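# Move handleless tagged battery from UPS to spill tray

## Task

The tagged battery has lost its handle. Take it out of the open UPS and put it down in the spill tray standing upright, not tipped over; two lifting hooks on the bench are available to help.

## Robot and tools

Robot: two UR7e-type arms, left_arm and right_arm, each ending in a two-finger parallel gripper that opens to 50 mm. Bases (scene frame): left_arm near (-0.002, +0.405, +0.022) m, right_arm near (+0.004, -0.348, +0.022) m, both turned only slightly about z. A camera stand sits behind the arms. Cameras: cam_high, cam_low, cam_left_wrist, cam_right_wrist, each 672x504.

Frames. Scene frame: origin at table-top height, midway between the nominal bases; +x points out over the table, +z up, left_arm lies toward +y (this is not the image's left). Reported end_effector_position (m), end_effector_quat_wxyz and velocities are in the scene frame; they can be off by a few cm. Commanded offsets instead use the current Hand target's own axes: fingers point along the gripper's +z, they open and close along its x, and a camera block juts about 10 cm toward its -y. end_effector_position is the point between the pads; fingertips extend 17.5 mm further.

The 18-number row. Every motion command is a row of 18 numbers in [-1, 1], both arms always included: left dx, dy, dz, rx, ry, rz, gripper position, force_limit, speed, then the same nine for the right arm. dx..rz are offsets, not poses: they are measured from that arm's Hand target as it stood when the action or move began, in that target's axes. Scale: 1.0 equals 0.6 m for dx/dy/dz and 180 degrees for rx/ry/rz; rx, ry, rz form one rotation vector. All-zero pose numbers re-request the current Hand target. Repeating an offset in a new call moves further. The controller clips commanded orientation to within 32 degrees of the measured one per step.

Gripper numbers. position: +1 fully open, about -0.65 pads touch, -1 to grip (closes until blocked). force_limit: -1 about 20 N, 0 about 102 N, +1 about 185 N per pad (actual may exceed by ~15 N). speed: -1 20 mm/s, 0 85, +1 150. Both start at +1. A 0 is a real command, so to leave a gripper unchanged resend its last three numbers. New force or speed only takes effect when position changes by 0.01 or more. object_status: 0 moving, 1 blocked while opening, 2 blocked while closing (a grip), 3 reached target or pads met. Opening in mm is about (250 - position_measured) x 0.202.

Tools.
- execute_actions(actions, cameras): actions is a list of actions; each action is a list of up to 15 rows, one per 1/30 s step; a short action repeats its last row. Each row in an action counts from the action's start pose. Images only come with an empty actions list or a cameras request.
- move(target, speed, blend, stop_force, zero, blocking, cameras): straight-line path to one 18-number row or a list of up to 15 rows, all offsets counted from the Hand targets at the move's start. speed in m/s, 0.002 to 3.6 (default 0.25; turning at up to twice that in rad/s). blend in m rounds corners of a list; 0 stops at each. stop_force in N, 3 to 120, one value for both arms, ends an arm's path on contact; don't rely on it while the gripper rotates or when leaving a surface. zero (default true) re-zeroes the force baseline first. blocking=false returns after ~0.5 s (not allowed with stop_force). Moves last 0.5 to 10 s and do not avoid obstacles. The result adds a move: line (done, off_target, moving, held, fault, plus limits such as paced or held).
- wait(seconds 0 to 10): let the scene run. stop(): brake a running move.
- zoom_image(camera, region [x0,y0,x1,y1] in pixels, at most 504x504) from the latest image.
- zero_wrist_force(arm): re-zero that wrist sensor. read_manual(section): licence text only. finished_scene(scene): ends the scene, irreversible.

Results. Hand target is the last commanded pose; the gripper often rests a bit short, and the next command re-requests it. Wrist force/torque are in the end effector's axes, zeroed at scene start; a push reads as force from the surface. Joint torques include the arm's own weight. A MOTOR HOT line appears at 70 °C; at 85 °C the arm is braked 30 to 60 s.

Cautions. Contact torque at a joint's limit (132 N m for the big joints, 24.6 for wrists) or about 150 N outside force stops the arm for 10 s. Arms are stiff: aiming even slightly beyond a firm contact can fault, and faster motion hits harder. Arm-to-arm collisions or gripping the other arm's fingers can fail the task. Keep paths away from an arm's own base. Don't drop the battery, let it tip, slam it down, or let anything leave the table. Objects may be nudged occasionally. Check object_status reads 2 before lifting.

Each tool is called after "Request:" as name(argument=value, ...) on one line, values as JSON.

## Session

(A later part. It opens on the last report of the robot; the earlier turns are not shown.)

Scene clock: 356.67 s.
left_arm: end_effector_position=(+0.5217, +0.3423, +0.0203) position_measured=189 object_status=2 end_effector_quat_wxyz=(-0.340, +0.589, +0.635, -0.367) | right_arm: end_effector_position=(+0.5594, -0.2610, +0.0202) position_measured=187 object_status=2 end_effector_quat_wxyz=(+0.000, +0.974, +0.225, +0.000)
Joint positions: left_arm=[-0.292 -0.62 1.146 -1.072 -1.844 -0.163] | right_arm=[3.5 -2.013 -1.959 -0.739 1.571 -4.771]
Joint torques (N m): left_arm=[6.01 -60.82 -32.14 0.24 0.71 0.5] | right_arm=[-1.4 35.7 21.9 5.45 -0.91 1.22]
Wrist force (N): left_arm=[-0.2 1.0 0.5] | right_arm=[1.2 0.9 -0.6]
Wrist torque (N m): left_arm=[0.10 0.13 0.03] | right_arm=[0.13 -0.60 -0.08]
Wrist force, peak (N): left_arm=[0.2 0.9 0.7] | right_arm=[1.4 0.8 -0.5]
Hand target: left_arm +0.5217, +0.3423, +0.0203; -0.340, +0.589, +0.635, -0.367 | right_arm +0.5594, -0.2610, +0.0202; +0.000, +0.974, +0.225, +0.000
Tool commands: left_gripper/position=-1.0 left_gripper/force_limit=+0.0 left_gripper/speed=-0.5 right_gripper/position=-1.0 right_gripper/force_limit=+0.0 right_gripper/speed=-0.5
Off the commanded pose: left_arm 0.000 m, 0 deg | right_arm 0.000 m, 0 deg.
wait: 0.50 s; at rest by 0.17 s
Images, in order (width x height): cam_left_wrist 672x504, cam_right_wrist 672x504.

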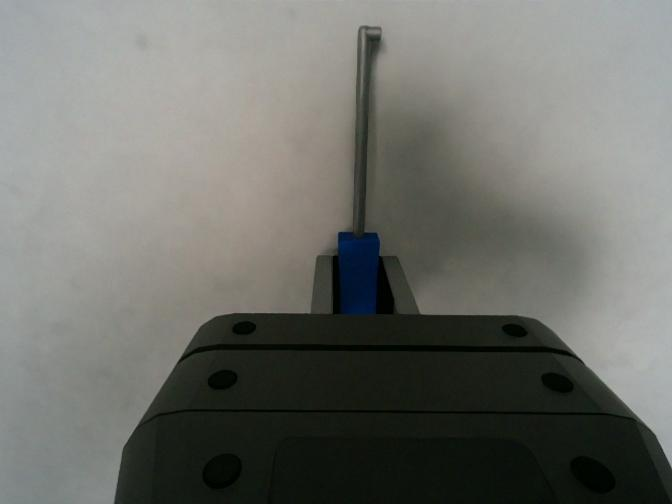

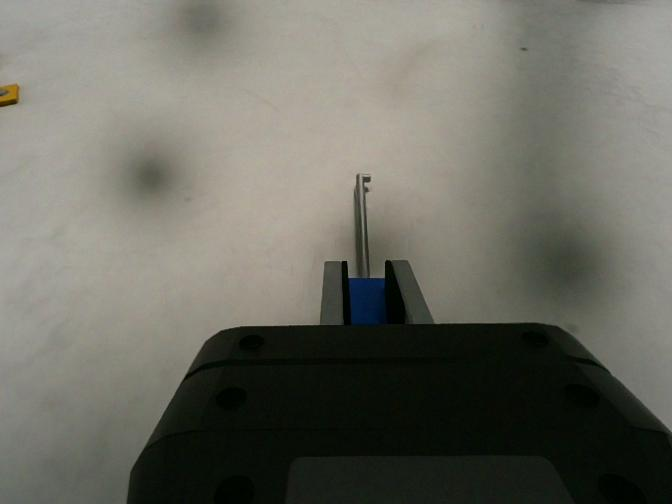

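Request:
move(target=[[0,-0.332,-0.192,0,0,0,-1,0,-0.5,0,0,-0.0333,0,0,0,-1,0,-0.5],[-0.357,-0.423,-0.334,-0.3917,0.1373,0.5114,-1,0,-0.5,-0.075,-0.0365,-0.0333,0,0,0.644,-1,0,-0.5],[-0.357,-0.423,-0.334,-0.3917,0.1373,0.5114,-1,0,-0.5,-0.075,-0.0365,0.0003,0,0,0.644,-1,0,-0.5]], speed=[0.4,0.4,0.05], cameras=["all"])

Request:
zoom_image(camera="cam_right_wrist", region=[260, 30, 460, 330])

Scene clock: 385.43 s.
left_arm: end_effector_position=(+0.5844, +0.1322, +0.3403) position_measured=189 object_status=2 end_effector_quat_wxyz=(+0.258, +0.964, +0.058, +0.016) | right_arm: end_effector_position=(+0.5093, -0.2610, +0.0199) position_measured=187 object_status=2 end_effector_quat_wxyz=(+0.000, +0.708, -0.707, +0.000) end_effector_velocity=(-0.002, -0.001, +0.000) end_effector_angular_velocity=(-0.002, +0.005, +0.001)
Joint positions: left_arm=[-0.528 -1.353 1.522 -2.055 -1.996 0.905] | right_arm=[3.539 -1.927 -2.104 -0.682 1.571 -2.709]
Joint velocities: left_arm=[within noise] | right_arm=[0 0.001 -0.001 -0.006 0 0]
Joint torques (N m): left_arm=[9.37 -30.63 -40.9 -6.68 -2 2.38] | right_arm=[-9.54 35.21 23.66 1.6 0.18 1.92]
Wrist force (N): left_arm=[0.7 -1.7 -0.4] | right_arm=[4.3 11.7 -20.5]
Wrist torque (N m): left_arm=[-0.28 -0.06 -0.27] | right_arm=[0.32 -0.62 -0.08]
Wrist force, peak (N): left_arm=[0.3 5.9 2.8] | right_arm=[10.8 29.8 -55.0]
Hand target: left_arm +0.5844, +0.1322, +0.3403; +0.258, +0.964, +0.058, +0.016 | right_arm +0.5093, -0.2610, +0.0199; +0.000, +0.708, -0.707, +0.000
Off the commanded pose: left_arm 0.000 m, 0 deg | right_arm 0.000 m, 0 deg.
move: done

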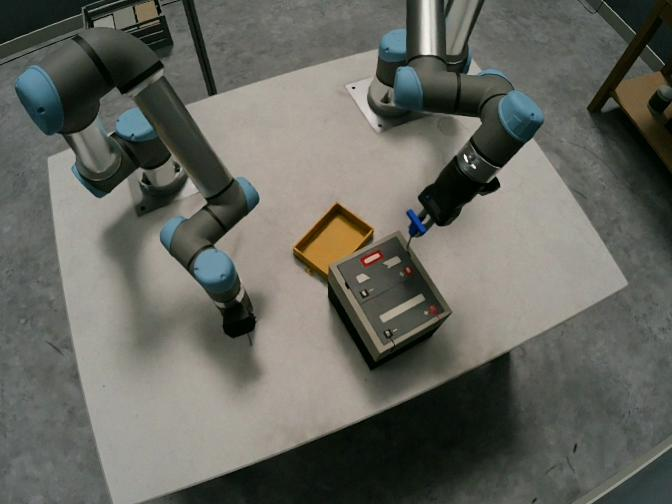

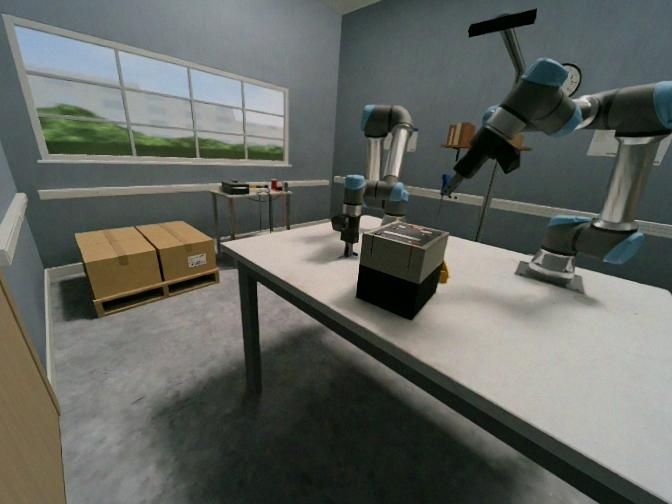

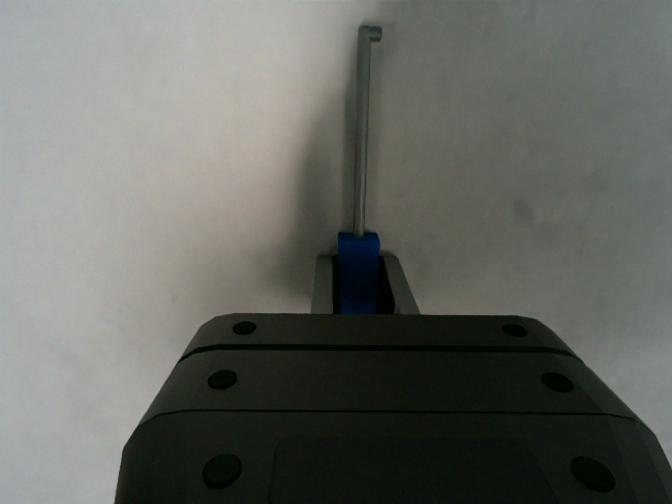

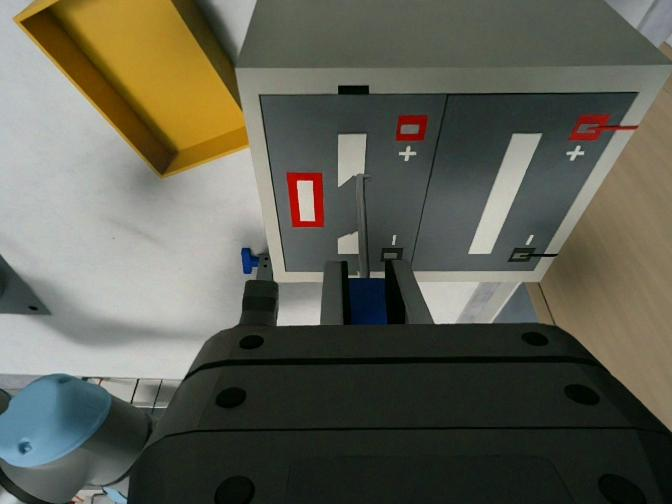

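Scaled by 1.680 from the camera's 672x504 image, which has a finer 960x720 frame.

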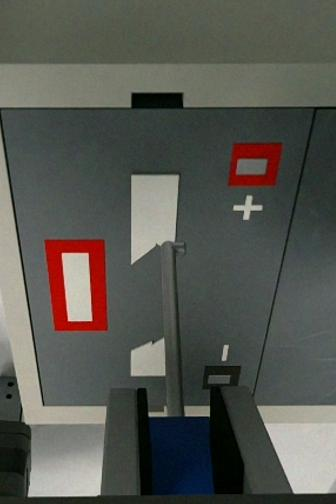

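Request:
move(target=[[0,0,0,0,0,0,-1,0,-0.5,0,0,-0.001,0,0,0,1,0,0],[-0.0112,-0.0623,0.045,0,0,0,-1,0,-0.5,0,0,-0.167,0,0,0.98,1,0,0],[-0.0112,-0.0623,0.045,0,0,0,-1,0,-0.5,0,0,-0.167,0,0.5,0.866,1,0,0],[-0.0112,-0.0623,0.045,0,0,0,-1,0,-0.5,0,0,-0.02,0,0.5,0.866,1,0,0],[-0.0112,-0.0623,0.045,0,0,0,-1,0,-0.5,0,0,-0.0015,0,0.5,0.866,1,0,0]], speed=[0.1,0.5,0.5,0.3,0.05], cameras=["all"])

Request:
zoom_image(camera="cam_right_wrist", region=[290, 90, 440, 240])

Scene clock: 433.80 s.
left_arm: end_effector_position=(+0.5755, +0.1501, +0.2982) position_measured=189 object_status=2 end_effector_quat_wxyz=(+0.258, +0.964, +0.058, +0.016) | right_arm: end_effector_position=(+0.5093, -0.2610, +0.0206) position_measured=3 object_status=3 end_effector_quat_wxyz=(-0.353, +0.612, +0.613, -0.354) end_effector_velocity=(-0.001, +0.000, +0.003) end_effector_angular_velocity=(-0.001, +0.002, +0.002)
Joint positions: left_arm=[-0.507 -1.362 1.641 -2.156 -2.003 0.927] | right_arm=[3.407 -2.49 -1.208 -2.041 1.83 0.154]
Joint velocities: left_arm=[within noise] | right_arm=[0 0.003 0.001 -0.006 -0.001 0]
Joint torques (N m): left_arm=[-5.67 -42.11 -40.23 -1.16 0.16 -2.32] | right_arm=[10.36 62.67 24.37 -3 -1.62 1.83]
Wrist force (N): left_arm=[0.5 -2.0 -0.5] | right_arm=[-0.3 2.1 -0.7]
Wrist torque (N m): left_arm=[-0.31 -0.04 -0.38] | right_arm=[0.59 -0.21 0.23]
Wrist force, peak (N): left_arm=[0.6 -2.2 -0.9] | right_arm=[3.8 10.5 -18.3]
Hand target: left_arm +0.5755, +0.1501, +0.2982; +0.258, +0.964, +0.058, +0.016 | right_arm +0.5093, -0.2610, +0.0208; -0.353, +0.612, +0.613, -0.354
Off the commanded pose: left_arm 0.000 m, 0 deg | right_arm 0.000 m, 0 deg.
move: done

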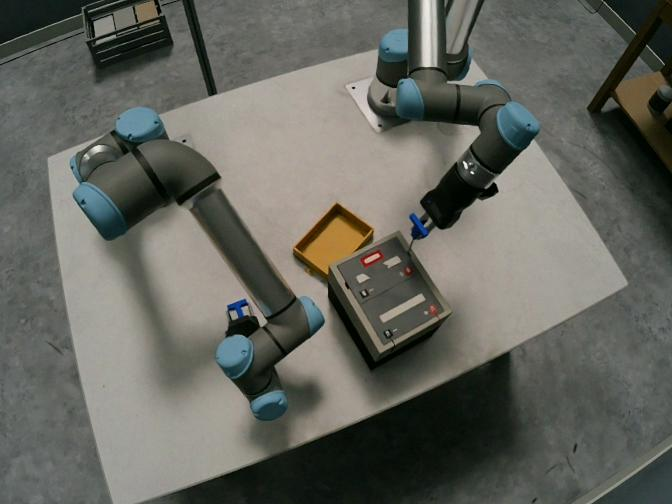

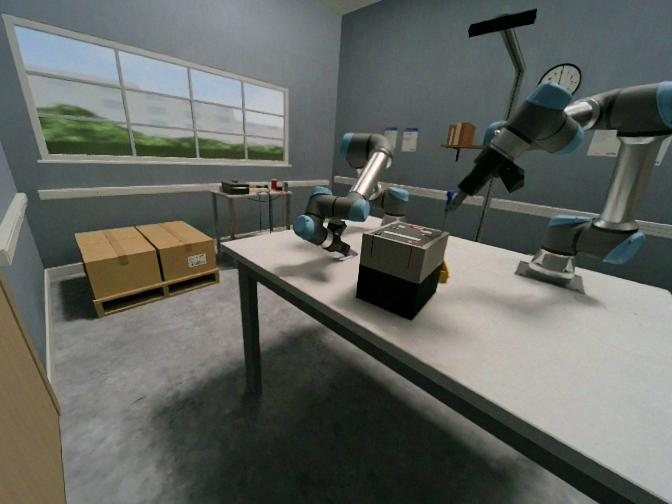

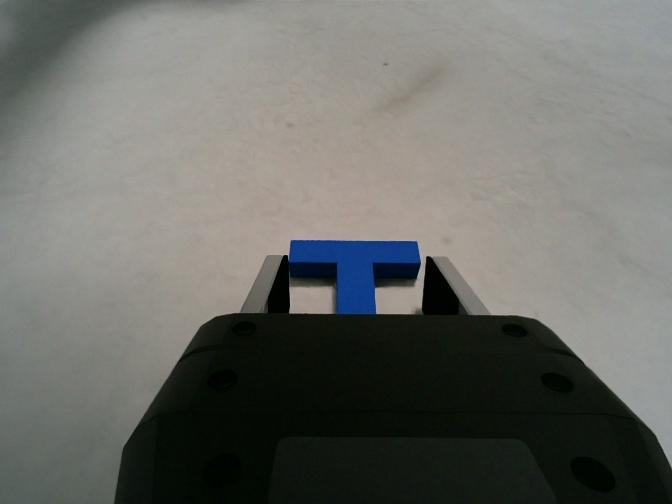

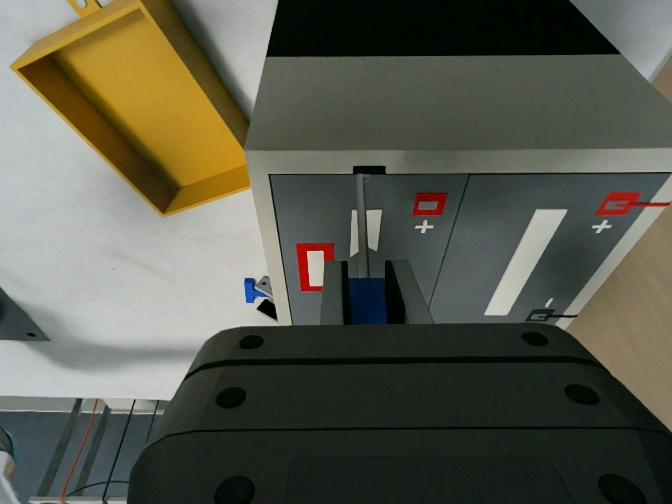

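Scaled by 3.360 from the camera's 672x504 image, which has a finer 960x720 frame.

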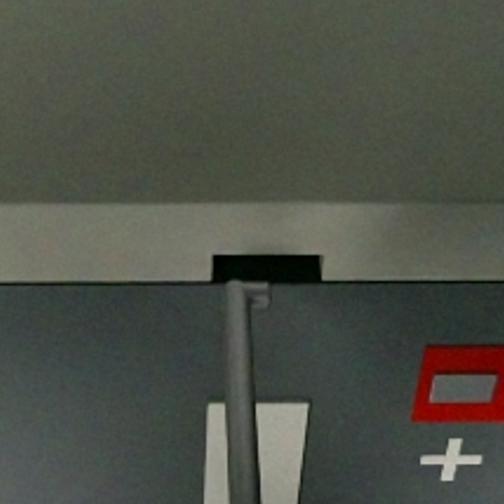

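Request:
move(target=[[0,0,0,0,0,0,-1,0,-0.5,0,-0.1443,-0.0833,-0.3333,0,0,1,0,0],[0,0,0,0,0,0,-1,0,-0.5,0,-0.1443,-0.0833,-0.009,-0.495,-0.858,1,0,0],[0,0,0,0,0,0,-1,0,-0.5,0,-0.1443,-0.0833,0,-0.866,-0.5,1,0,0],[0,0,0,0,0,0,-1,0,-0.5,0,-0.012,-0.0069,0,-0.866,-0.5,1,0,0],[0,0,0,0,0,0,-1,0,-0.5,0,0,0,0,-0.866,-0.5,1,0,0]], speed=[0.8,0.9,0.8,0.3,0.04], cameras=["cam_high","cam_left_wrist"])

Request:
move(target=[0.0038,-0.0023,0.014,0,0,0,-1,0,-0.5,0,0,0,0,0,0,1,0,0], speed=0.01, stop_force=3, cameras=["cam_right_wrist"])

Request:
zoom_image(camera="cam_right_wrist", region=[290, 90, 440, 240])

Scene clock: 479.67 s.
left_arm: end_effector_position=(+0.5755, +0.1501, +0.2982) position_measured=189 object_status=2 end_effector_quat_wxyz=(+0.258, +0.964, +0.058, +0.016) | right_arm: end_effector_position=(+0.5093, -0.2610, +0.0209) position_measured=3 object_status=3 end_effector_quat_wxyz=(-0.354, +0.613, -0.612, +0.353)
Joint positions: left_arm=[-0.507 -1.362 1.641 -2.156 -2.003 0.927] | right_arm=[3.876 -2.503 -2.579 1.264 0.924 -2.691]
Joint torques (N m): left_arm=[-6.78 -30.75 -39.94 -1.12 -0.01 -2.3] | right_arm=[-9.94 40.63 -10.48 1.31 1.09 -1.37]
Wrist force (N): left_arm=[0.3 -1.8 -0.7] | right_arm=[-0.2 2.6 -0.8]
Wrist torque (N m): left_arm=[-0.28 0.00 -0.38] | right_arm=[0.66 -0.23 0.24]
Wrist force, peak (N): left_arm=[0.5 -2.2 -0.8] | right_arm=[-0.3 6.4 1.0]
Hand target: left_arm +0.5755, +0.1501, +0.2982; +0.258, +0.964, +0.058, +0.016 | right_arm +0.5093, -0.2610, +0.0208; -0.354, +0.613, -0.612, +0.353
Off the commanded pose: left_arm 0.000 m, 0 deg | right_arm 0.000 m, 0 deg.
move: done
Images, in order (width x height): cam_high 672x504, cam_left_wrist 672x504.

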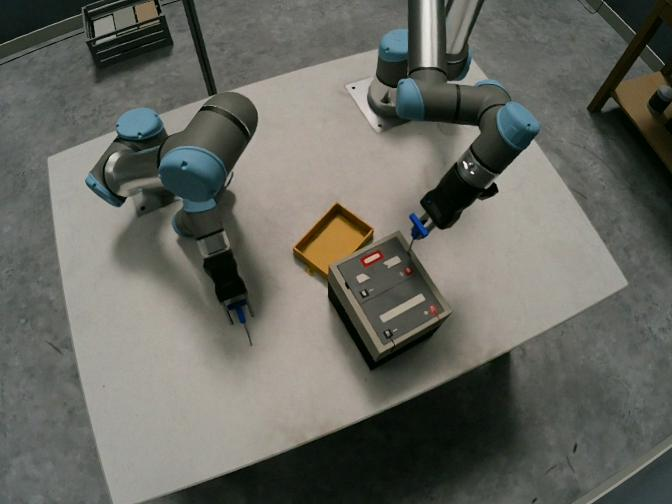

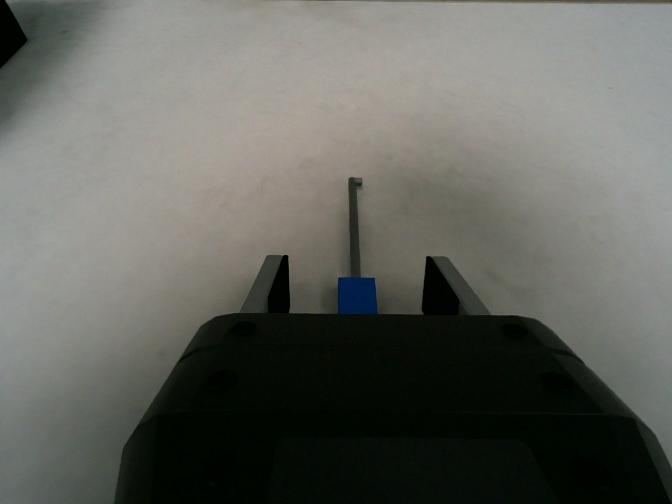

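Scene clock: 481.57 s.
left_arm: end_effector_position=(+0.5781, +0.1474, +0.2902) position_measured=189 object_status=2 end_effector_quat_wxyz=(+0.258, +0.964, +0.058, +0.016) | right_arm: end_effector_position=(+0.5093, -0.2610, +0.0208) position_measured=3 object_status=3 end_effector_quat_wxyz=(-0.354, +0.613, -0.612, +0.353)
Joint positions: left_arm=[-0.509 -1.349 1.647 -2.175 -2.002 0.925] | right_arm=[3.876 -2.503 -2.579 1.264 0.924 -2.691]
Joint torques (N m): left_arm=[-0.27 -47.29 -32.65 -1.08 -0.12 -0.92] | right_arm=[-10.79 40.28 -10.64 1.24 1.03 -1.8]
Wrist force (N): left_arm=[0.6 -1.9 -0.6] | right_arm=[-0.3 2.7 -0.6]
Wrist torque (N m): left_arm=[-0.30 -0.05 -0.26] | right_arm=[0.68 -0.21 0.24]
Wrist force, peak (N): left_arm=[0.6 -2.1 -0.6] | right_arm=[-0.3 3.0 -0.7]
Hand target: left_arm +0.5781, +0.1474, +0.2903; +0.258, +0.964, +0.058, +0.016 | right_arm +0.5093, -0.2610, +0.0208; -0.354, +0.613, -0.612, +0.353
Off the commanded pose: left_arm 0.000 m, 0 deg | right_arm 0.000 m, 0 deg.
move: done
Images, in order (width x height): cam_right_wrist 672x504.

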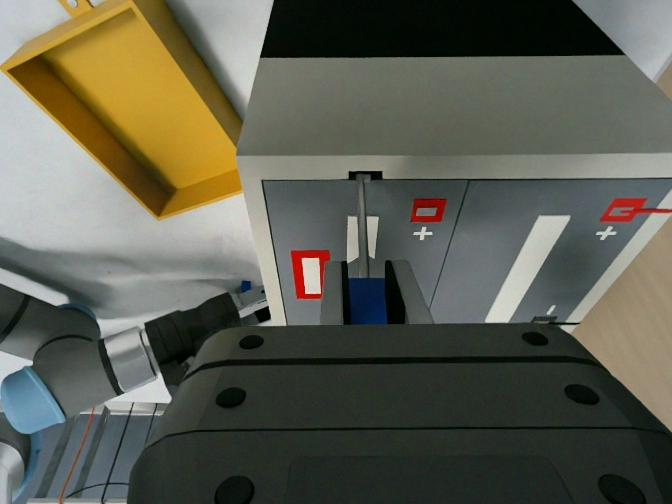

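Scaled by 3.360 from the camera's 672x504 image, which has a finer 960x720 frame.

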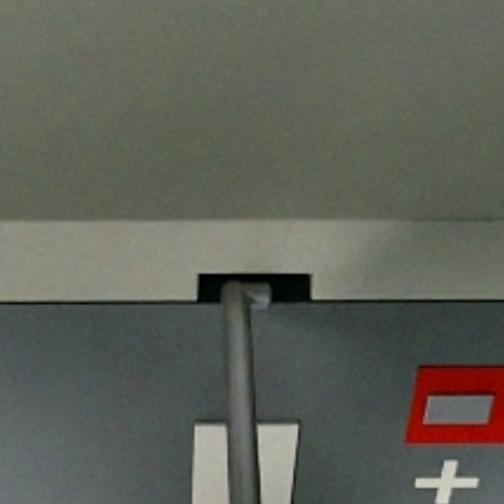

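Request:
move(target=[0.001,-0.0067,0.0115,0,0,0,-1,0,-0.5,0,0,0,0,0,0,1,0,0], speed=0.01, stop_force=3, cameras=["cam_right_wrist"])

Request:
zoom_image(camera="cam_right_wrist", region=[290, 90, 440, 240])

Request:
move(target=[0,0,0,0,0,0,-1,0,-0.5,0,0,0,0,0,0,-1,0,-0.5], cameras=["cam_left_wrist"])

Scene clock: 492.33 s.
left_arm: end_effector_position=(+0.5787, +0.1475, +0.2822) position_measured=189 object_status=2 end_effector_quat_wxyz=(+0.258, +0.964, +0.058, +0.016) | right_arm: end_effector_position=(+0.5093, -0.2610, +0.0208) position_measured=3 object_status=3 end_effector_quat_wxyz=(-0.354, +0.613, -0.612, +0.353)
Joint positions: left_arm=[-0.509 -1.342 1.66 -2.194 -2.002 0.926] | right_arm=[3.876 -2.503 -2.579 1.264 0.924 -2.691]
Joint torques (N m): left_arm=[8.2 -46.75 -36 -1.02 -2.03 2.2] | right_arm=[-9.75 40.79 -9.63 1.36 0.97 -1.6]
Wrist force (N): left_arm=[0.6 -2.0 -0.3] | right_arm=[-0.5 2.8 -0.6]
Wrist torque (N m): left_arm=[-0.32 -0.05 -0.29] | right_arm=[0.70 -0.19 0.24]
Wrist force, peak (N): left_arm=[0.8 -2.4 -0.5] | right_arm=[-0.5 2.8 -0.9]
Hand target: left_arm +0.5787, +0.1475, +0.2823; +0.258, +0.964, +0.058, +0.016 | right_arm +0.5093, -0.2610, +0.0208; -0.354, +0.613, -0.612, +0.353
Off the commanded pose: left_arm 0.000 m, 0 deg | right_arm 0.000 m, 0 deg.
move: done
Images, in order (width x height): cam_right_wrist 672x504.

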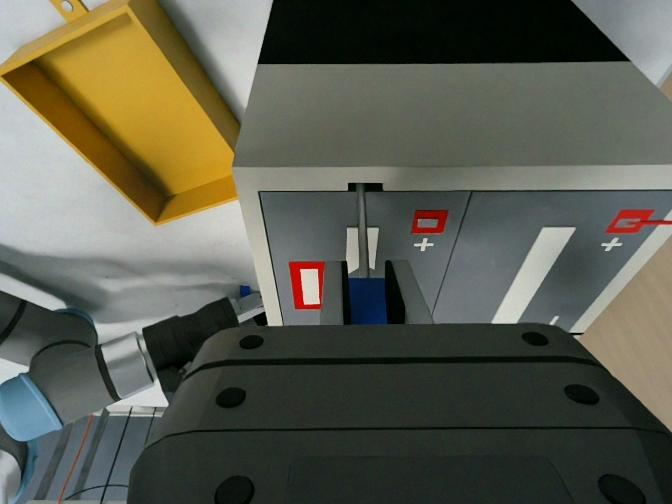

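Scaled by 3.360 from the camera's 672x504 image, which has a finer 960x720 frame.

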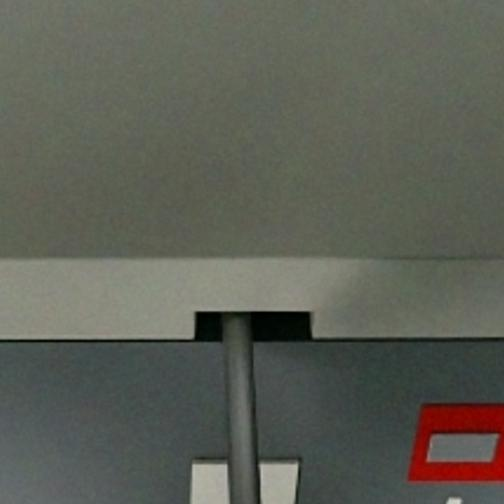

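Scene clock: 493.27 s.
left_arm: end_effector_position=(+0.5787, +0.1475, +0.2823) position_measured=189 object_status=2 end_effector_quat_wxyz=(+0.258, +0.964, +0.058, +0.016) | right_arm: end_effector_position=(+0.5093, -0.2610, +0.0208) position_measured=190 object_status=2 end_effector_quat_wxyz=(-0.354, +0.613, -0.612, +0.353)
Joint positions: left_arm=[-0.509 -1.342 1.659 -2.194 -2.002 0.926] | right_arm=[3.876 -2.503 -2.579 1.264 0.924 -2.691]
Joint torques (N m): left_arm=[5.17 -47.32 -40.13 -1.2 -1.81 1.29] | right_arm=[-10.14 40.35 -9.76 1.31 0.88 -1.65]
Wrist force (N): left_arm=[0.5 -1.9 -0.4] | right_arm=[-0.4 2.2 -0.8]
Wrist torque (N m): left_arm=[-0.29 -0.05 -0.29] | right_arm=[0.65 -0.21 0.24]
Wrist force, peak (N): left_arm=[0.8 -2.1 -0.4] | right_arm=[-0.2 2.9 -0.7]
Hand target: left_arm +0.5787, +0.1475, +0.2823; +0.258, +0.964, +0.058, +0.016 | right_arm +0.5093, -0.2610, +0.0208; -0.354, +0.613, -0.612, +0.353
Off the commanded pose: left_arm 0.000 m, 0 deg | right_arm 0.000 m, 0 deg.
move: done
Images, in order (width x height): cam_left_wrist 672x504.

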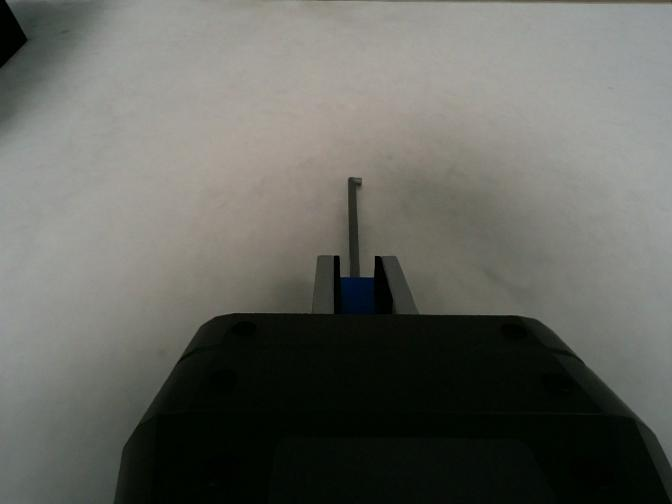

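Request:
move(target=[0,-0.0417,0.0722,0,0,0,-1,0,-0.5,0,0,0,0,0,0,-1,0,-0.5], speed=0.02, stop_force=4, cameras=["cam_right_wrist"])

Request:
move(target=[[0,0,0,0,0,0,-1,0,-0.5,0,-0.332,-0.192,0,0,0,-1,0,-0.5],[0,0,0,0,0,0,-1,0,-0.5,-0.368,-0.5025,-0.113,-0.4022,0.1307,0.4871,-1,0,-0.5]], speed=0.4, cameras=["all"])

Request:
zoom_image(camera="cam_left_wrist", region=[290, 60, 440, 210])

Scene clock: 524.53 s.
left_arm: end_effector_position=(+0.5788, +0.1475, +0.2537) position_measured=189 object_status=2 end_effector_quat_wxyz=(+0.258, +0.964, +0.058, +0.016) | right_arm: end_effector_position=(+0.5093, -0.2610, +0.0208) position_measured=190 object_status=2 end_effector_quat_wxyz=(-0.354, +0.613, -0.612, +0.353)
Joint positions: left_arm=[-0.509 -1.319 1.707 -2.265 -2.002 0.926] | right_arm=[3.876 -2.503 -2.579 1.264 0.924 -2.691]
Joint torques (N m): left_arm=[-2.25 -44.52 -37.25 -5.9 0.74 -0.23] | right_arm=[-4.41 36.49 -4.01 1.63 -2.11 -1.2]
Wrist force (N): left_arm=[0.7 0.7 -4.2] | right_arm=[-0.7 2.4 -0.9]
Wrist torque (N m): left_arm=[-0.23 -0.06 -0.29] | right_arm=[0.67 -0.15 0.24]
Wrist force, peak (N): left_arm=[-0.7 9.6 -18.0] | right_arm=[-0.4 2.6 -1.0]
Hand target: left_arm +0.5788, +0.1475, +0.2537; +0.258, +0.964, +0.058, +0.016 (not the last commanded pose) | right_arm +0.5093, -0.2610, +0.0208; -0.354, +0.613, -0.612, +0.353
Off the commanded pose: left_arm 0.021 m, 0 deg | right_arm 0.000 m, 0 deg.
move: contact (left_arm)
Images, in order (width x height): cam_right_wrist 672x504.

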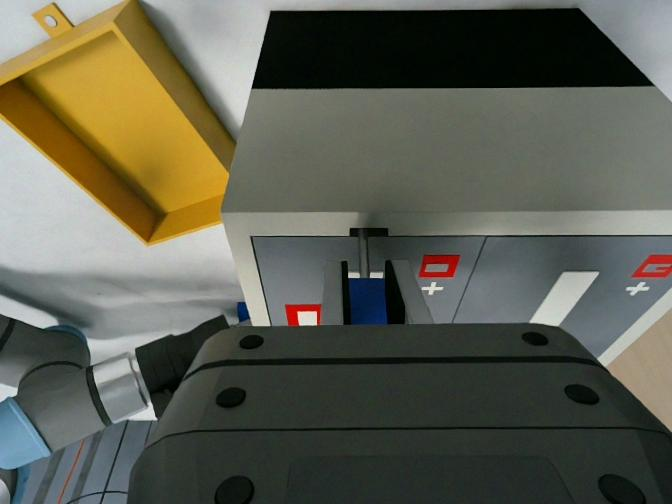

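Scene clock: 528.60 s.
left_arm: end_effector_position=(+0.5788, +0.1475, +0.2537) position_measured=189 object_status=2 end_effector_quat_wxyz=(+0.258, +0.964, +0.058, +0.016) | right_arm: end_effector_position=(+0.6010, -0.0403, +0.3159) position_measured=190 object_status=2 end_effector_quat_wxyz=(-0.015, -0.059, +0.964, +0.258)
Joint positions: left_arm=[-0.509 -1.319 1.707 -2.265 -2.002 0.926] | right_arm=[3.6 -1.907 -1.405 -1.192 2.055 -1.145]
Joint torques (N m): left_arm=[-6.55 -44.42 -37.28 -5.95 -1.32 -2.3] | right_arm=[10.12 44.41 26.27 2.58 2.77 1.47]
Wrist force (N): left_arm=[0.6 0.5 -4.4] | right_arm=[0.9 -0.9 -0.2]
Wrist torque (N m): left_arm=[-0.26 -0.05 -0.30] | right_arm=[-0.26 -0.53 -0.29]
Wrist force, peak (N): left_arm=[0.5 0.7 -4.6] | right_arm=[-0.6 6.8 1.5]
Hand target: left_arm +0.5788, +0.1475, +0.2537; +0.258, +0.964, +0.058, +0.016 | right_arm +0.6009, -0.0402, +0.3160; -0.016, -0.059, +0.964, +0.258
Off the commanded pose: left_arm 0.000 m, 0 deg | right_arm 0.000 m, 0 deg.
move: done

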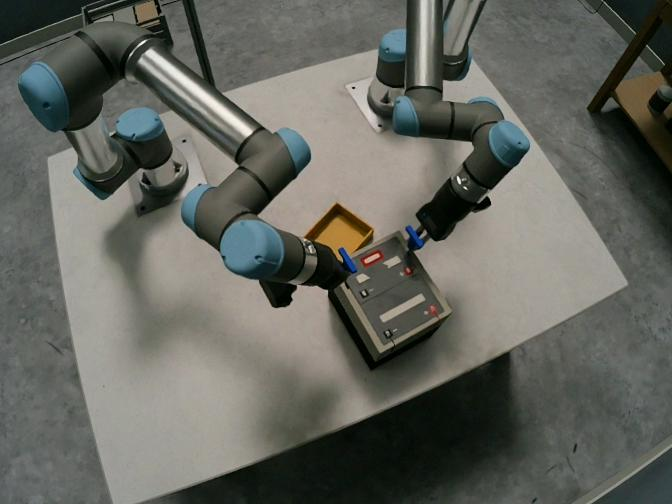

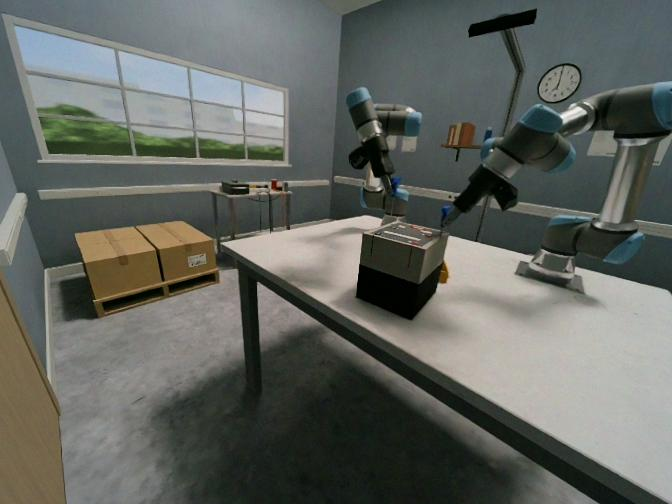

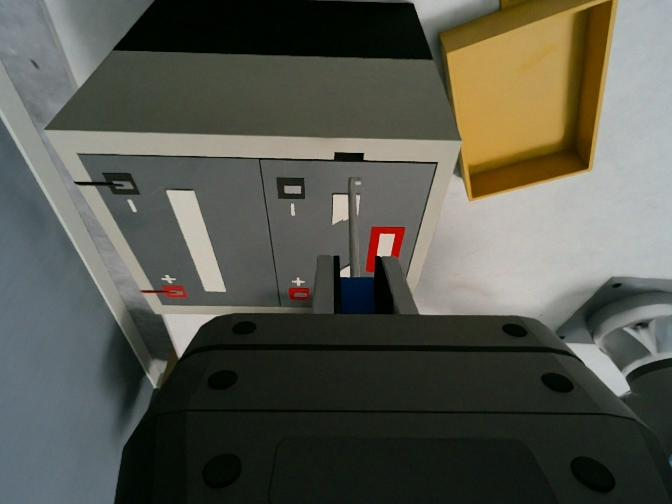

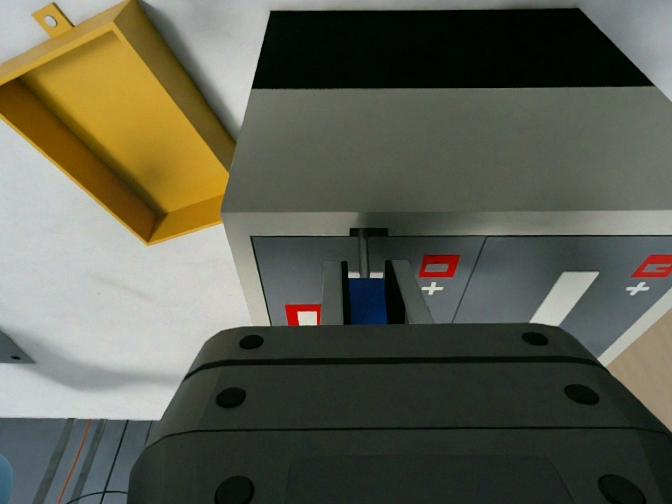

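Scaled by 3.360 from the camera's 672x504 image, which has a finer 960x720 frame.

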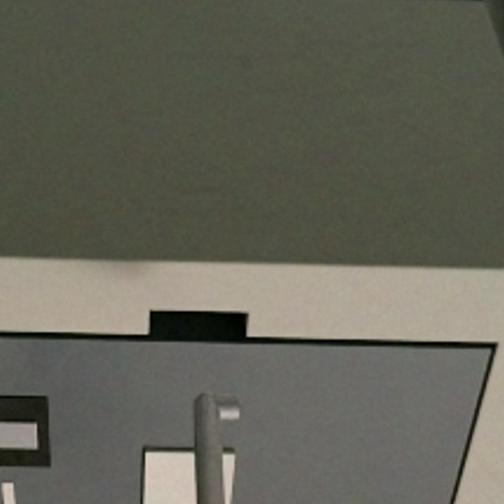

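Request:
move(target=[[0,0.0017,-0.0029,0,0,0,-1,0,-0.5,-0.003,-0.0108,0.0458,0,0,0,-1,0,-0.5],[0.0137,0.0025,-0.0023,0,-0.0833,0.1443,-1,0,-0.5,-0.003,-0.0108,0.0458,0,0,0,-1,0,-0.5],[0.025,0.0092,0.0015,0,-0.1667,0.2887,-1,0,-0.5,-0.003,-0.0108,0.0458,0,0,0,-1,0,-0.5],[0.031,0.0198,0.0077,0,-0.25,0.433,-1,0,-0.5,-0.003,-0.0108,0.0458,0,0,0,-1,0,-0.5]], speed=0.15, blend=[0,0.001,0.001,0], cameras=["cam_left_wrist","cam_right_wrist","cam_high"])

Request:
zoom_image(camera="cam_left_wrist", region=[290, 60, 440, 210])

Scene clock: 571.83 s.
left_arm: end_effector_position=(+0.5987, +0.1372, +0.2557) position_measured=189 object_status=2 end_effector_quat_wxyz=(+0.193, +0.723, -0.640, -0.171) | right_arm: end_effector_position=(+0.6017, -0.0319, +0.2889) position_measured=190 object_status=2 end_effector_quat_wxyz=(-0.016, -0.059, +0.964, +0.258)
Joint positions: left_arm=[-0.559 -0.859 0.818 -1.095 -1.868 2.58] | right_arm=[3.612 -1.928 -1.448 -1.123 2.052 -1.133]
Joint torques (N m): left_arm=[12.62 -66.91 -13.83 -4.03 -0.3 -1.11] | right_arm=[-9.76 25.56 2.95 -4.27 -4.98 -1.66]
Wrist force (N): left_arm=[5.9 -0.6 -0.8] | right_arm=[1.4 18.1 -33.1]
Wrist torque (N m): left_arm=[-0.37 -0.07 -0.31] | right_arm=[-0.26 -0.49 -0.35]
Wrist force, peak (N): left_arm=[13.2 12.1 6.8] | right_arm=[3.5 19.0 -34.5]
Hand target: left_arm +0.5987, +0.1372, +0.2557; +0.193, +0.723, -0.640, -0.171 | right_arm +0.6017, -0.0319, +0.2889; -0.016, -0.059, +0.964, +0.258
Off the commanded pose: left_arm 0.000 m, 0 deg | right_arm 0.000 m, 0 deg.
move: done
Images, in order (width x height): cam_high 672x504, cam_left_wrist 672x504, cam_right_wrist 672x504.

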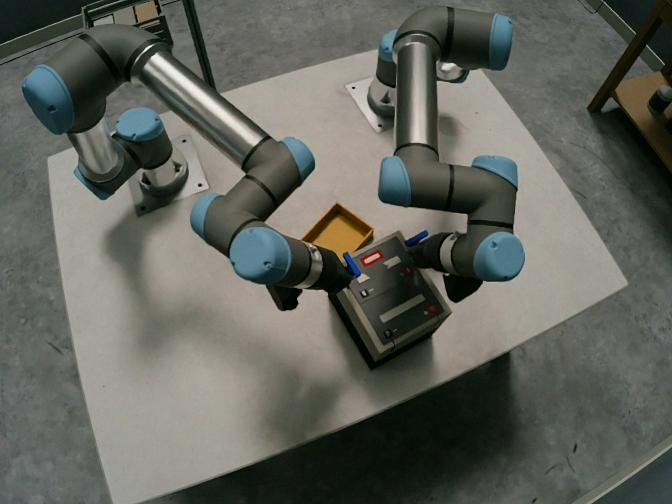

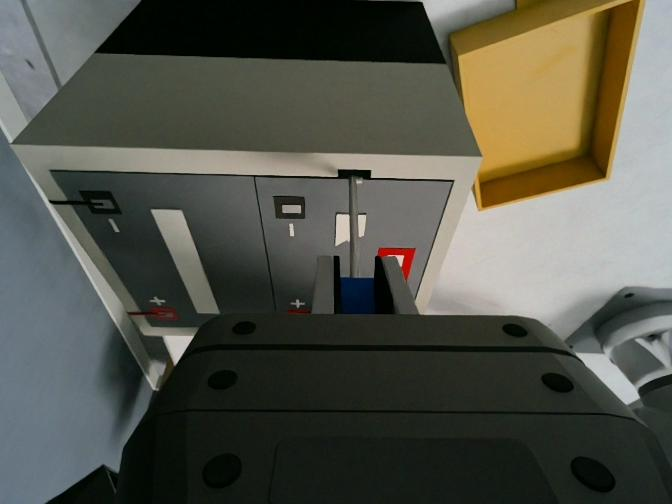

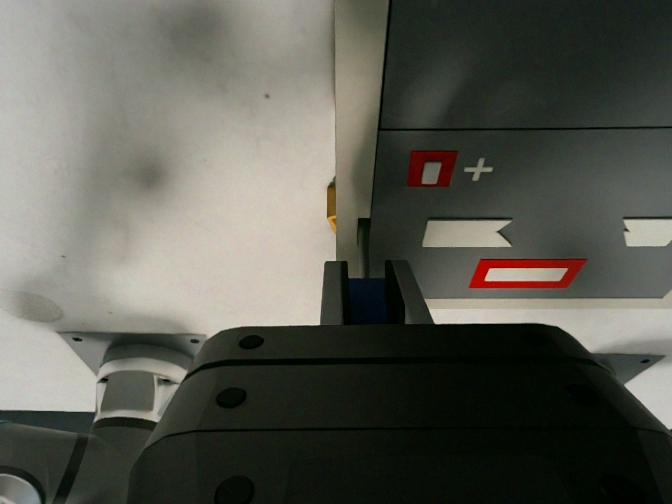

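Scaled by 3.360 from the camera's 672x504 image, which has a finer 960x720 frame.

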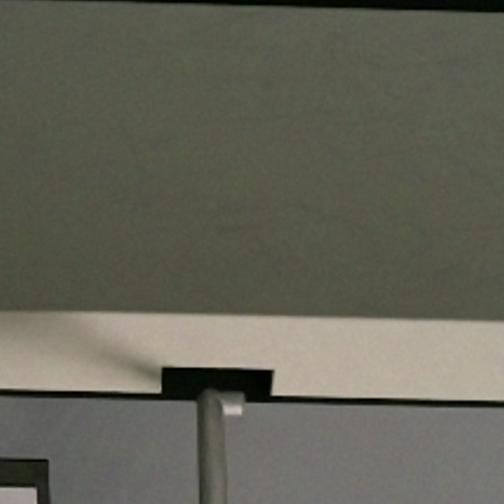

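Request:
move(target=[[0,0,0,0,0,0,-1,0,-0.5,0,0.0025,-0.0043,0,0,0,-1,0,-0.5],[0,0,0,0,0,0,-1,0,-0.5,0,0.0083,-0.001,0,0,0,-1,0,-0.5]], speed=0.05)

Request:
move(target=[0,0,0,0,0,0,-1,0,-0.5,0,-0.0417,0.0722,0,0,0,-1,0,-0.5], speed=0.015, stop_force=4, cameras=["cam_left_wrist"])

Request:
zoom_image(camera="cam_left_wrist", region=[290, 110, 440, 260])

Scene clock: 585.70 s.
left_arm: end_effector_position=(+0.5987, +0.1372, +0.2557) position_measured=189 object_status=2 end_effector_quat_wxyz=(+0.193, +0.723, -0.640, -0.171) | right_arm: end_effector_position=(+0.6013, -0.0278, +0.2920) position_measured=190 object_status=2 end_effector_quat_wxyz=(-0.015, -0.059, +0.964, +0.258)
Joint positions: left_arm=[-0.559 -0.859 0.819 -1.095 -1.868 2.58] | right_arm=[3.618 -1.928 -1.44 -1.127 2.051 -1.126]
Joint torques (N m): left_arm=[14.36 -67.38 -13.59 -2.48 1.87 2.05] | right_arm=[-9.4 35.16 21.66 2.86 -0.18 -1.8]
Wrist force (N): left_arm=[7.4 -1.3 0.6] | right_arm=[1.0 -0.9 0.1]
Wrist torque (N m): left_arm=[-0.37 0.01 -0.33] | right_arm=[-0.27 -0.54 -0.35]
Wrist force, peak (N): left_arm=[7.8 -0.9 0.6] | right_arm=[1.5 18.4 -33.0]
Hand target: left_arm +0.5987, +0.1372, +0.2557; +0.193, +0.723, -0.640, -0.171 | right_arm +0.6012, -0.0279, +0.2919; -0.016, -0.059, +0.964, +0.258
Off the commanded pose: left_arm 0.000 m, 0 deg | right_arm 0.000 m, 0 deg.
move: done

Scene clock: 586.97 s.
left_arm: end_effector_position=(+0.5987, +0.1372, +0.2557) position_measured=189 object_status=2 end_effector_quat_wxyz=(+0.193, +0.723, -0.640, -0.171) | right_arm: end_effector_position=(+0.6012, -0.0279, +0.2901) position_measured=190 object_status=2 end_effector_quat_wxyz=(-0.016, -0.059, +0.964, +0.258)
Joint positions: left_arm=[-0.559 -0.859 0.819 -1.095 -1.868 2.58] | right_arm=[3.617 -1.929 -1.444 -1.123 2.051 -1.126]
Joint torques (N m): left_arm=[14.49 -67.52 -14.15 -2.99 1.74 1.58] | right_arm=[2.04 48.04 28.69 5.1 -0.33 -0.82]
Wrist force (N): left_arm=[7.7 -1.2 0.7] | right_arm=[0.2 1.3 -3.4]
Wrist torque (N m): left_arm=[-0.34 -0.03 -0.33] | right_arm=[-0.25 -0.54 -0.34]
Wrist force, peak (N): left_arm=[7.8 -1.4 0.9] | right_arm=[2.7 9.4 -17.4]
Hand target: left_arm +0.5987, +0.1372, +0.2557; +0.193, +0.723, -0.640, -0.171 | right_arm +0.6012, -0.0279, +0.2901; -0.016, -0.059, +0.964, +0.258 (not the last commanded pose)
Off the commanded pose: left_arm 0.000 m, 0 deg | right_arm 0.048 m, 0 deg.
move: contact (right_arm)
Images, in order (width x height): cam_left_wrist 672x504.

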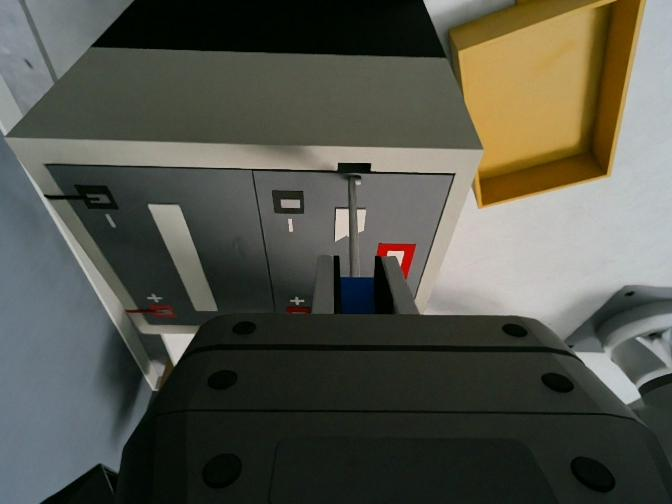

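Scaled by 3.360 from the camera's 672x504 image, which has a finer 960x720 frame.

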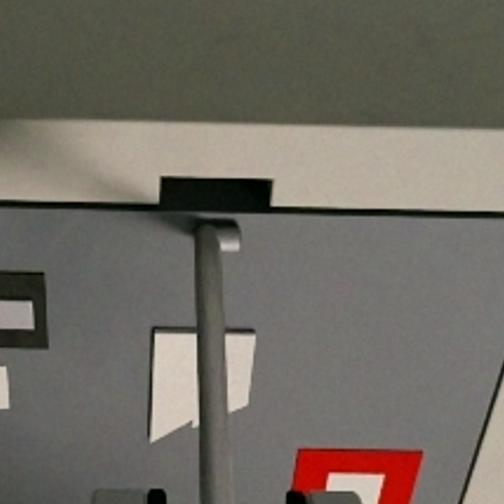

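Request:
move(target=[[0,0,0,0,0,0,-1,0,-0.5,0,0.0025,-0.0043,0,0,0,-1,0,-0.5],[0,0,0,0,0,0,-1,0,-0.5,0,-0.0102,-0.0117,0,0,0,-1,0,-0.5]], speed=0.05)

Request:
move(target=[0,0,0,0,0,0,-1,0,-0.5,0,-0.0417,0.0722,0,0,0,-1,0,-0.5], speed=0.015, stop_force=4, cameras=["cam_left_wrist"])

Request:
zoom_image(camera="cam_left_wrist", region=[290, 110, 440, 260])

Scene clock: 598.17 s.
left_arm: end_effector_position=(+0.5987, +0.1372, +0.2557) position_measured=189 object_status=2 end_effector_quat_wxyz=(+0.193, +0.723, -0.640, -0.171) | right_arm: end_effector_position=(+0.6022, -0.0369, +0.2931) position_measured=190 object_status=2 end_effector_quat_wxyz=(-0.016, -0.059, +0.964, +0.258) end_effector_velocity=(-0.001, +0.004, +0.001) end_effector_angular_velocity=(+0.001, +0.001, +0.000)
Joint positions: left_arm=[-0.559 -0.859 0.819 -1.095 -1.868 2.58] | right_arm=[3.604 -1.923 -1.442 -1.137 2.054 -1.141]
Joint velocities: left_arm=[within noise] | right_arm=[0.006 -0.001 0.002 0.002 0 0.007]
Joint torques (N m): left_arm=[13 -67.33 -14.6 -3.99 1.42 0.19] | right_arm=[10.25 29.21 32.56 5.76 1.28 1.79]
Wrist force (N): left_arm=[7.4 -1.2 0.7] | right_arm=[1.1 -0.7 0.0]
Wrist torque (N m): left_arm=[-0.36 0.01 -0.33] | right_arm=[-0.23 -0.56 -0.34]
Wrist force, peak (N): left_arm=[7.9 -1.4 0.5] | right_arm=[0.6 1.1 -3.6]
Hand target: left_arm +0.5987, +0.1372, +0.2557; +0.193, +0.723, -0.640, -0.171 | right_arm +0.6023, -0.0367, +0.2931; -0.016, -0.059, +0.964, +0.258
Off the commanded pose: left_arm 0.000 m, 0 deg | right_arm 0.000 m, 0 deg.
move: done

Scene clock: 599.57 s.
left_arm: end_effector_position=(+0.5987, +0.1372, +0.2557) position_measured=189 object_status=2 end_effector_quat_wxyz=(+0.193, +0.723, -0.640, -0.171) | right_arm: end_effector_position=(+0.6023, -0.0367, +0.2900) position_measured=190 object_status=2 end_effector_quat_wxyz=(-0.016, -0.059, +0.964, +0.258)
Joint positions: left_arm=[-0.559 -0.859 0.819 -1.095 -1.868 2.58] | right_arm=[3.604 -1.925 -1.448 -1.129 2.054 -1.141]
Joint torques (N m): left_arm=[13.43 -66.1 -14.04 -3.99 1.47 -0.16] | right_arm=[-1.04 46.93 29.57 4.99 -1.08 1.19]
Wrist force (N): left_arm=[7.5 -1.2 0.6] | right_arm=[0.5 1.8 -4.2]
Wrist torque (N m): left_arm=[-0.35 -0.01 -0.33] | right_arm=[-0.23 -0.58 -0.39]
Wrist force, peak (N): left_arm=[7.8 -0.8 0.7] | right_arm=[2.7 9.2 -16.2]
Hand target: left_arm +0.5987, +0.1372, +0.2557; +0.193, +0.723, -0.640, -0.171 | right_arm +0.6023, -0.0367, +0.2900; -0.016, -0.059, +0.964, +0.258 (not the last commanded pose)
Off the commanded pose: left_arm 0.000 m, 0 deg | right_arm 0.047 m, 0 deg.
move: contact (right_arm)
Images, in order (width x height): cam_left_wrist 672x504.

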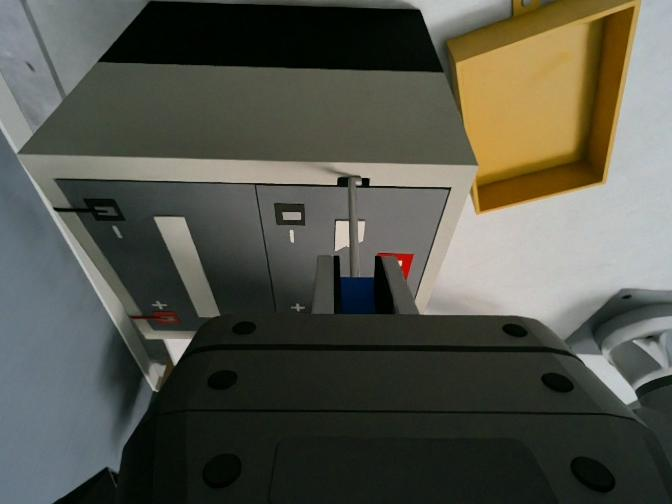

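Scaled by 3.360 from the camera's 672x504 image, which has a finer 960x720 frame.

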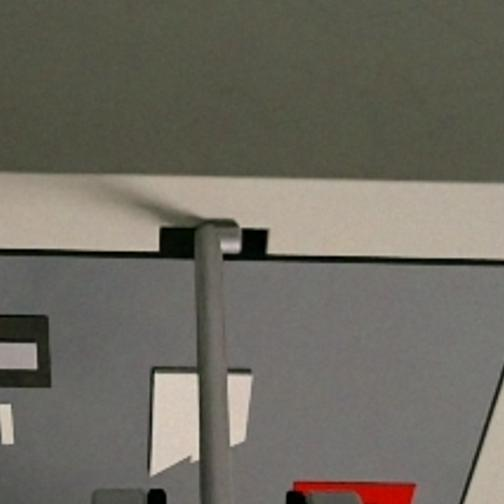

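Request:
move(target=[[0,0,0,0,0,0,-1,0,-0.5,0,0.0025,-0.0043,0,0,0,-1,0,-0.5],[0,0,0,0,0,0,-1,0,-0.5,0,0.005,-0.0028,0,0,0,-1,0,-0.5]], speed=0.05)

Request:
move(target=[0,0,0,0,0,0,-1,0,-0.5,0,-0.0417,0.0722,0,0,0,-1,0,-0.5], speed=0.015, stop_force=4, cameras=["cam_left_wrist"])

Request:
zoom_image(camera="cam_left_wrist", region=[290, 110, 440, 260])

Scene clock: 613.83 s.
left_arm: end_effector_position=(+0.5987, +0.1372, +0.2557) position_measured=189 object_status=2 end_effector_quat_wxyz=(+0.193, +0.723, -0.640, -0.171) | right_arm: end_effector_position=(+0.6021, -0.0348, +0.2931) position_measured=190 object_status=2 end_effector_quat_wxyz=(-0.015, -0.058, +0.964, +0.258)
Joint positions: left_arm=[-0.559 -0.859 0.819 -1.095 -1.868 2.58] | right_arm=[3.607 -1.924 -1.442 -1.135 2.053 -1.138]
Joint torques (N m): left_arm=[13.07 -65.8 -13.72 -3.8 1.04 -1.5] | right_arm=[-5.5 28.13 28.95 5.5 -0.53 -0.9]
Wrist force (N): left_arm=[7.6 -1.0 0.7] | right_arm=[1.0 -0.7 -0.2]
Wrist torque (N m): left_arm=[-0.33 -0.02 -0.33] | right_arm=[-0.23 -0.54 -0.37]
Wrist force, peak (N): left_arm=[7.8 -1.3 0.2] | right_arm=[0.7 1.8 -4.4]
Hand target: left_arm +0.5987, +0.1372, +0.2557; +0.193, +0.723, -0.640, -0.171 | right_arm +0.6021, -0.0349, +0.2930; -0.016, -0.059, +0.964, +0.258
Off the commanded pose: left_arm 0.000 m, 0 deg | right_arm 0.000 m, 0 deg.
move: done

Scene clock: 617.60 s.
left_arm: end_effector_position=(+0.5987, +0.1372, +0.2557) position_measured=189 object_status=2 end_effector_quat_wxyz=(+0.193, +0.723, -0.640, -0.171) | right_arm: end_effector_position=(+0.6021, -0.0349, +0.2530) position_measured=190 object_status=2 end_effector_quat_wxyz=(-0.016, -0.059, +0.964, +0.258)
Joint positions: left_arm=[-0.559 -0.859 0.819 -1.095 -1.868 2.58] | right_arm=[3.607 -1.95 -1.512 -1.039 2.053 -1.138]
Joint torques (N m): left_arm=[12.92 -65.44 -14.35 -3.73 0.96 -2.37] | right_arm=[-6.8 47.62 29.18 4.38 -1.18 -0.91]
Wrist force (N): left_arm=[7.6 -1.1 0.5] | right_arm=[1.0 1.2 -3.8]
Wrist torque (N m): left_arm=[-0.34 -0.02 -0.33] | right_arm=[-0.26 -0.50 -0.35]
Wrist force, peak (N): left_arm=[7.8 -1.2 0.7] | right_arm=[2.5 8.4 -16.1]
Hand target: left_arm +0.5987, +0.1372, +0.2557; +0.193, +0.723, -0.640, -0.171 | right_arm +0.6021, -0.0349, +0.2530; -0.016, -0.059, +0.964, +0.258 (not the last commanded pose)
Off the commanded pose: left_arm 0.000 m, 0 deg | right_arm 0.010 m, 0 deg.
move: contact (right_arm)
Images, in order (width x height): cam_left_wrist 672x504.

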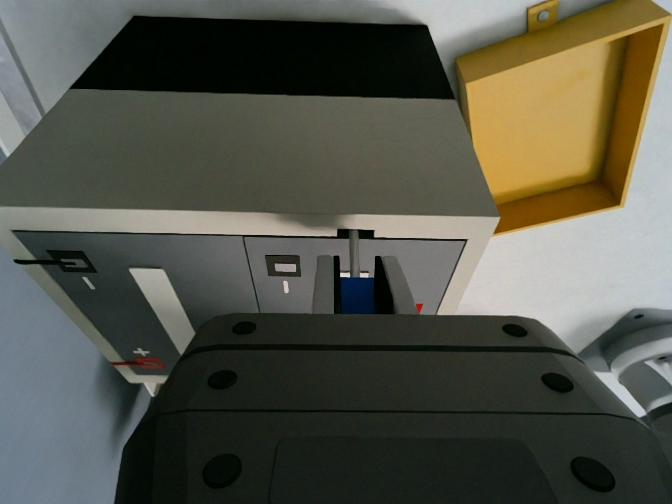

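Scaled by 3.360 from the camera's 672x504 image, which has a finer 960x720 frame.

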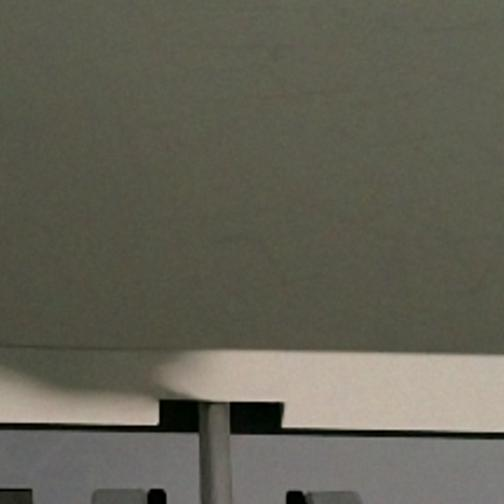

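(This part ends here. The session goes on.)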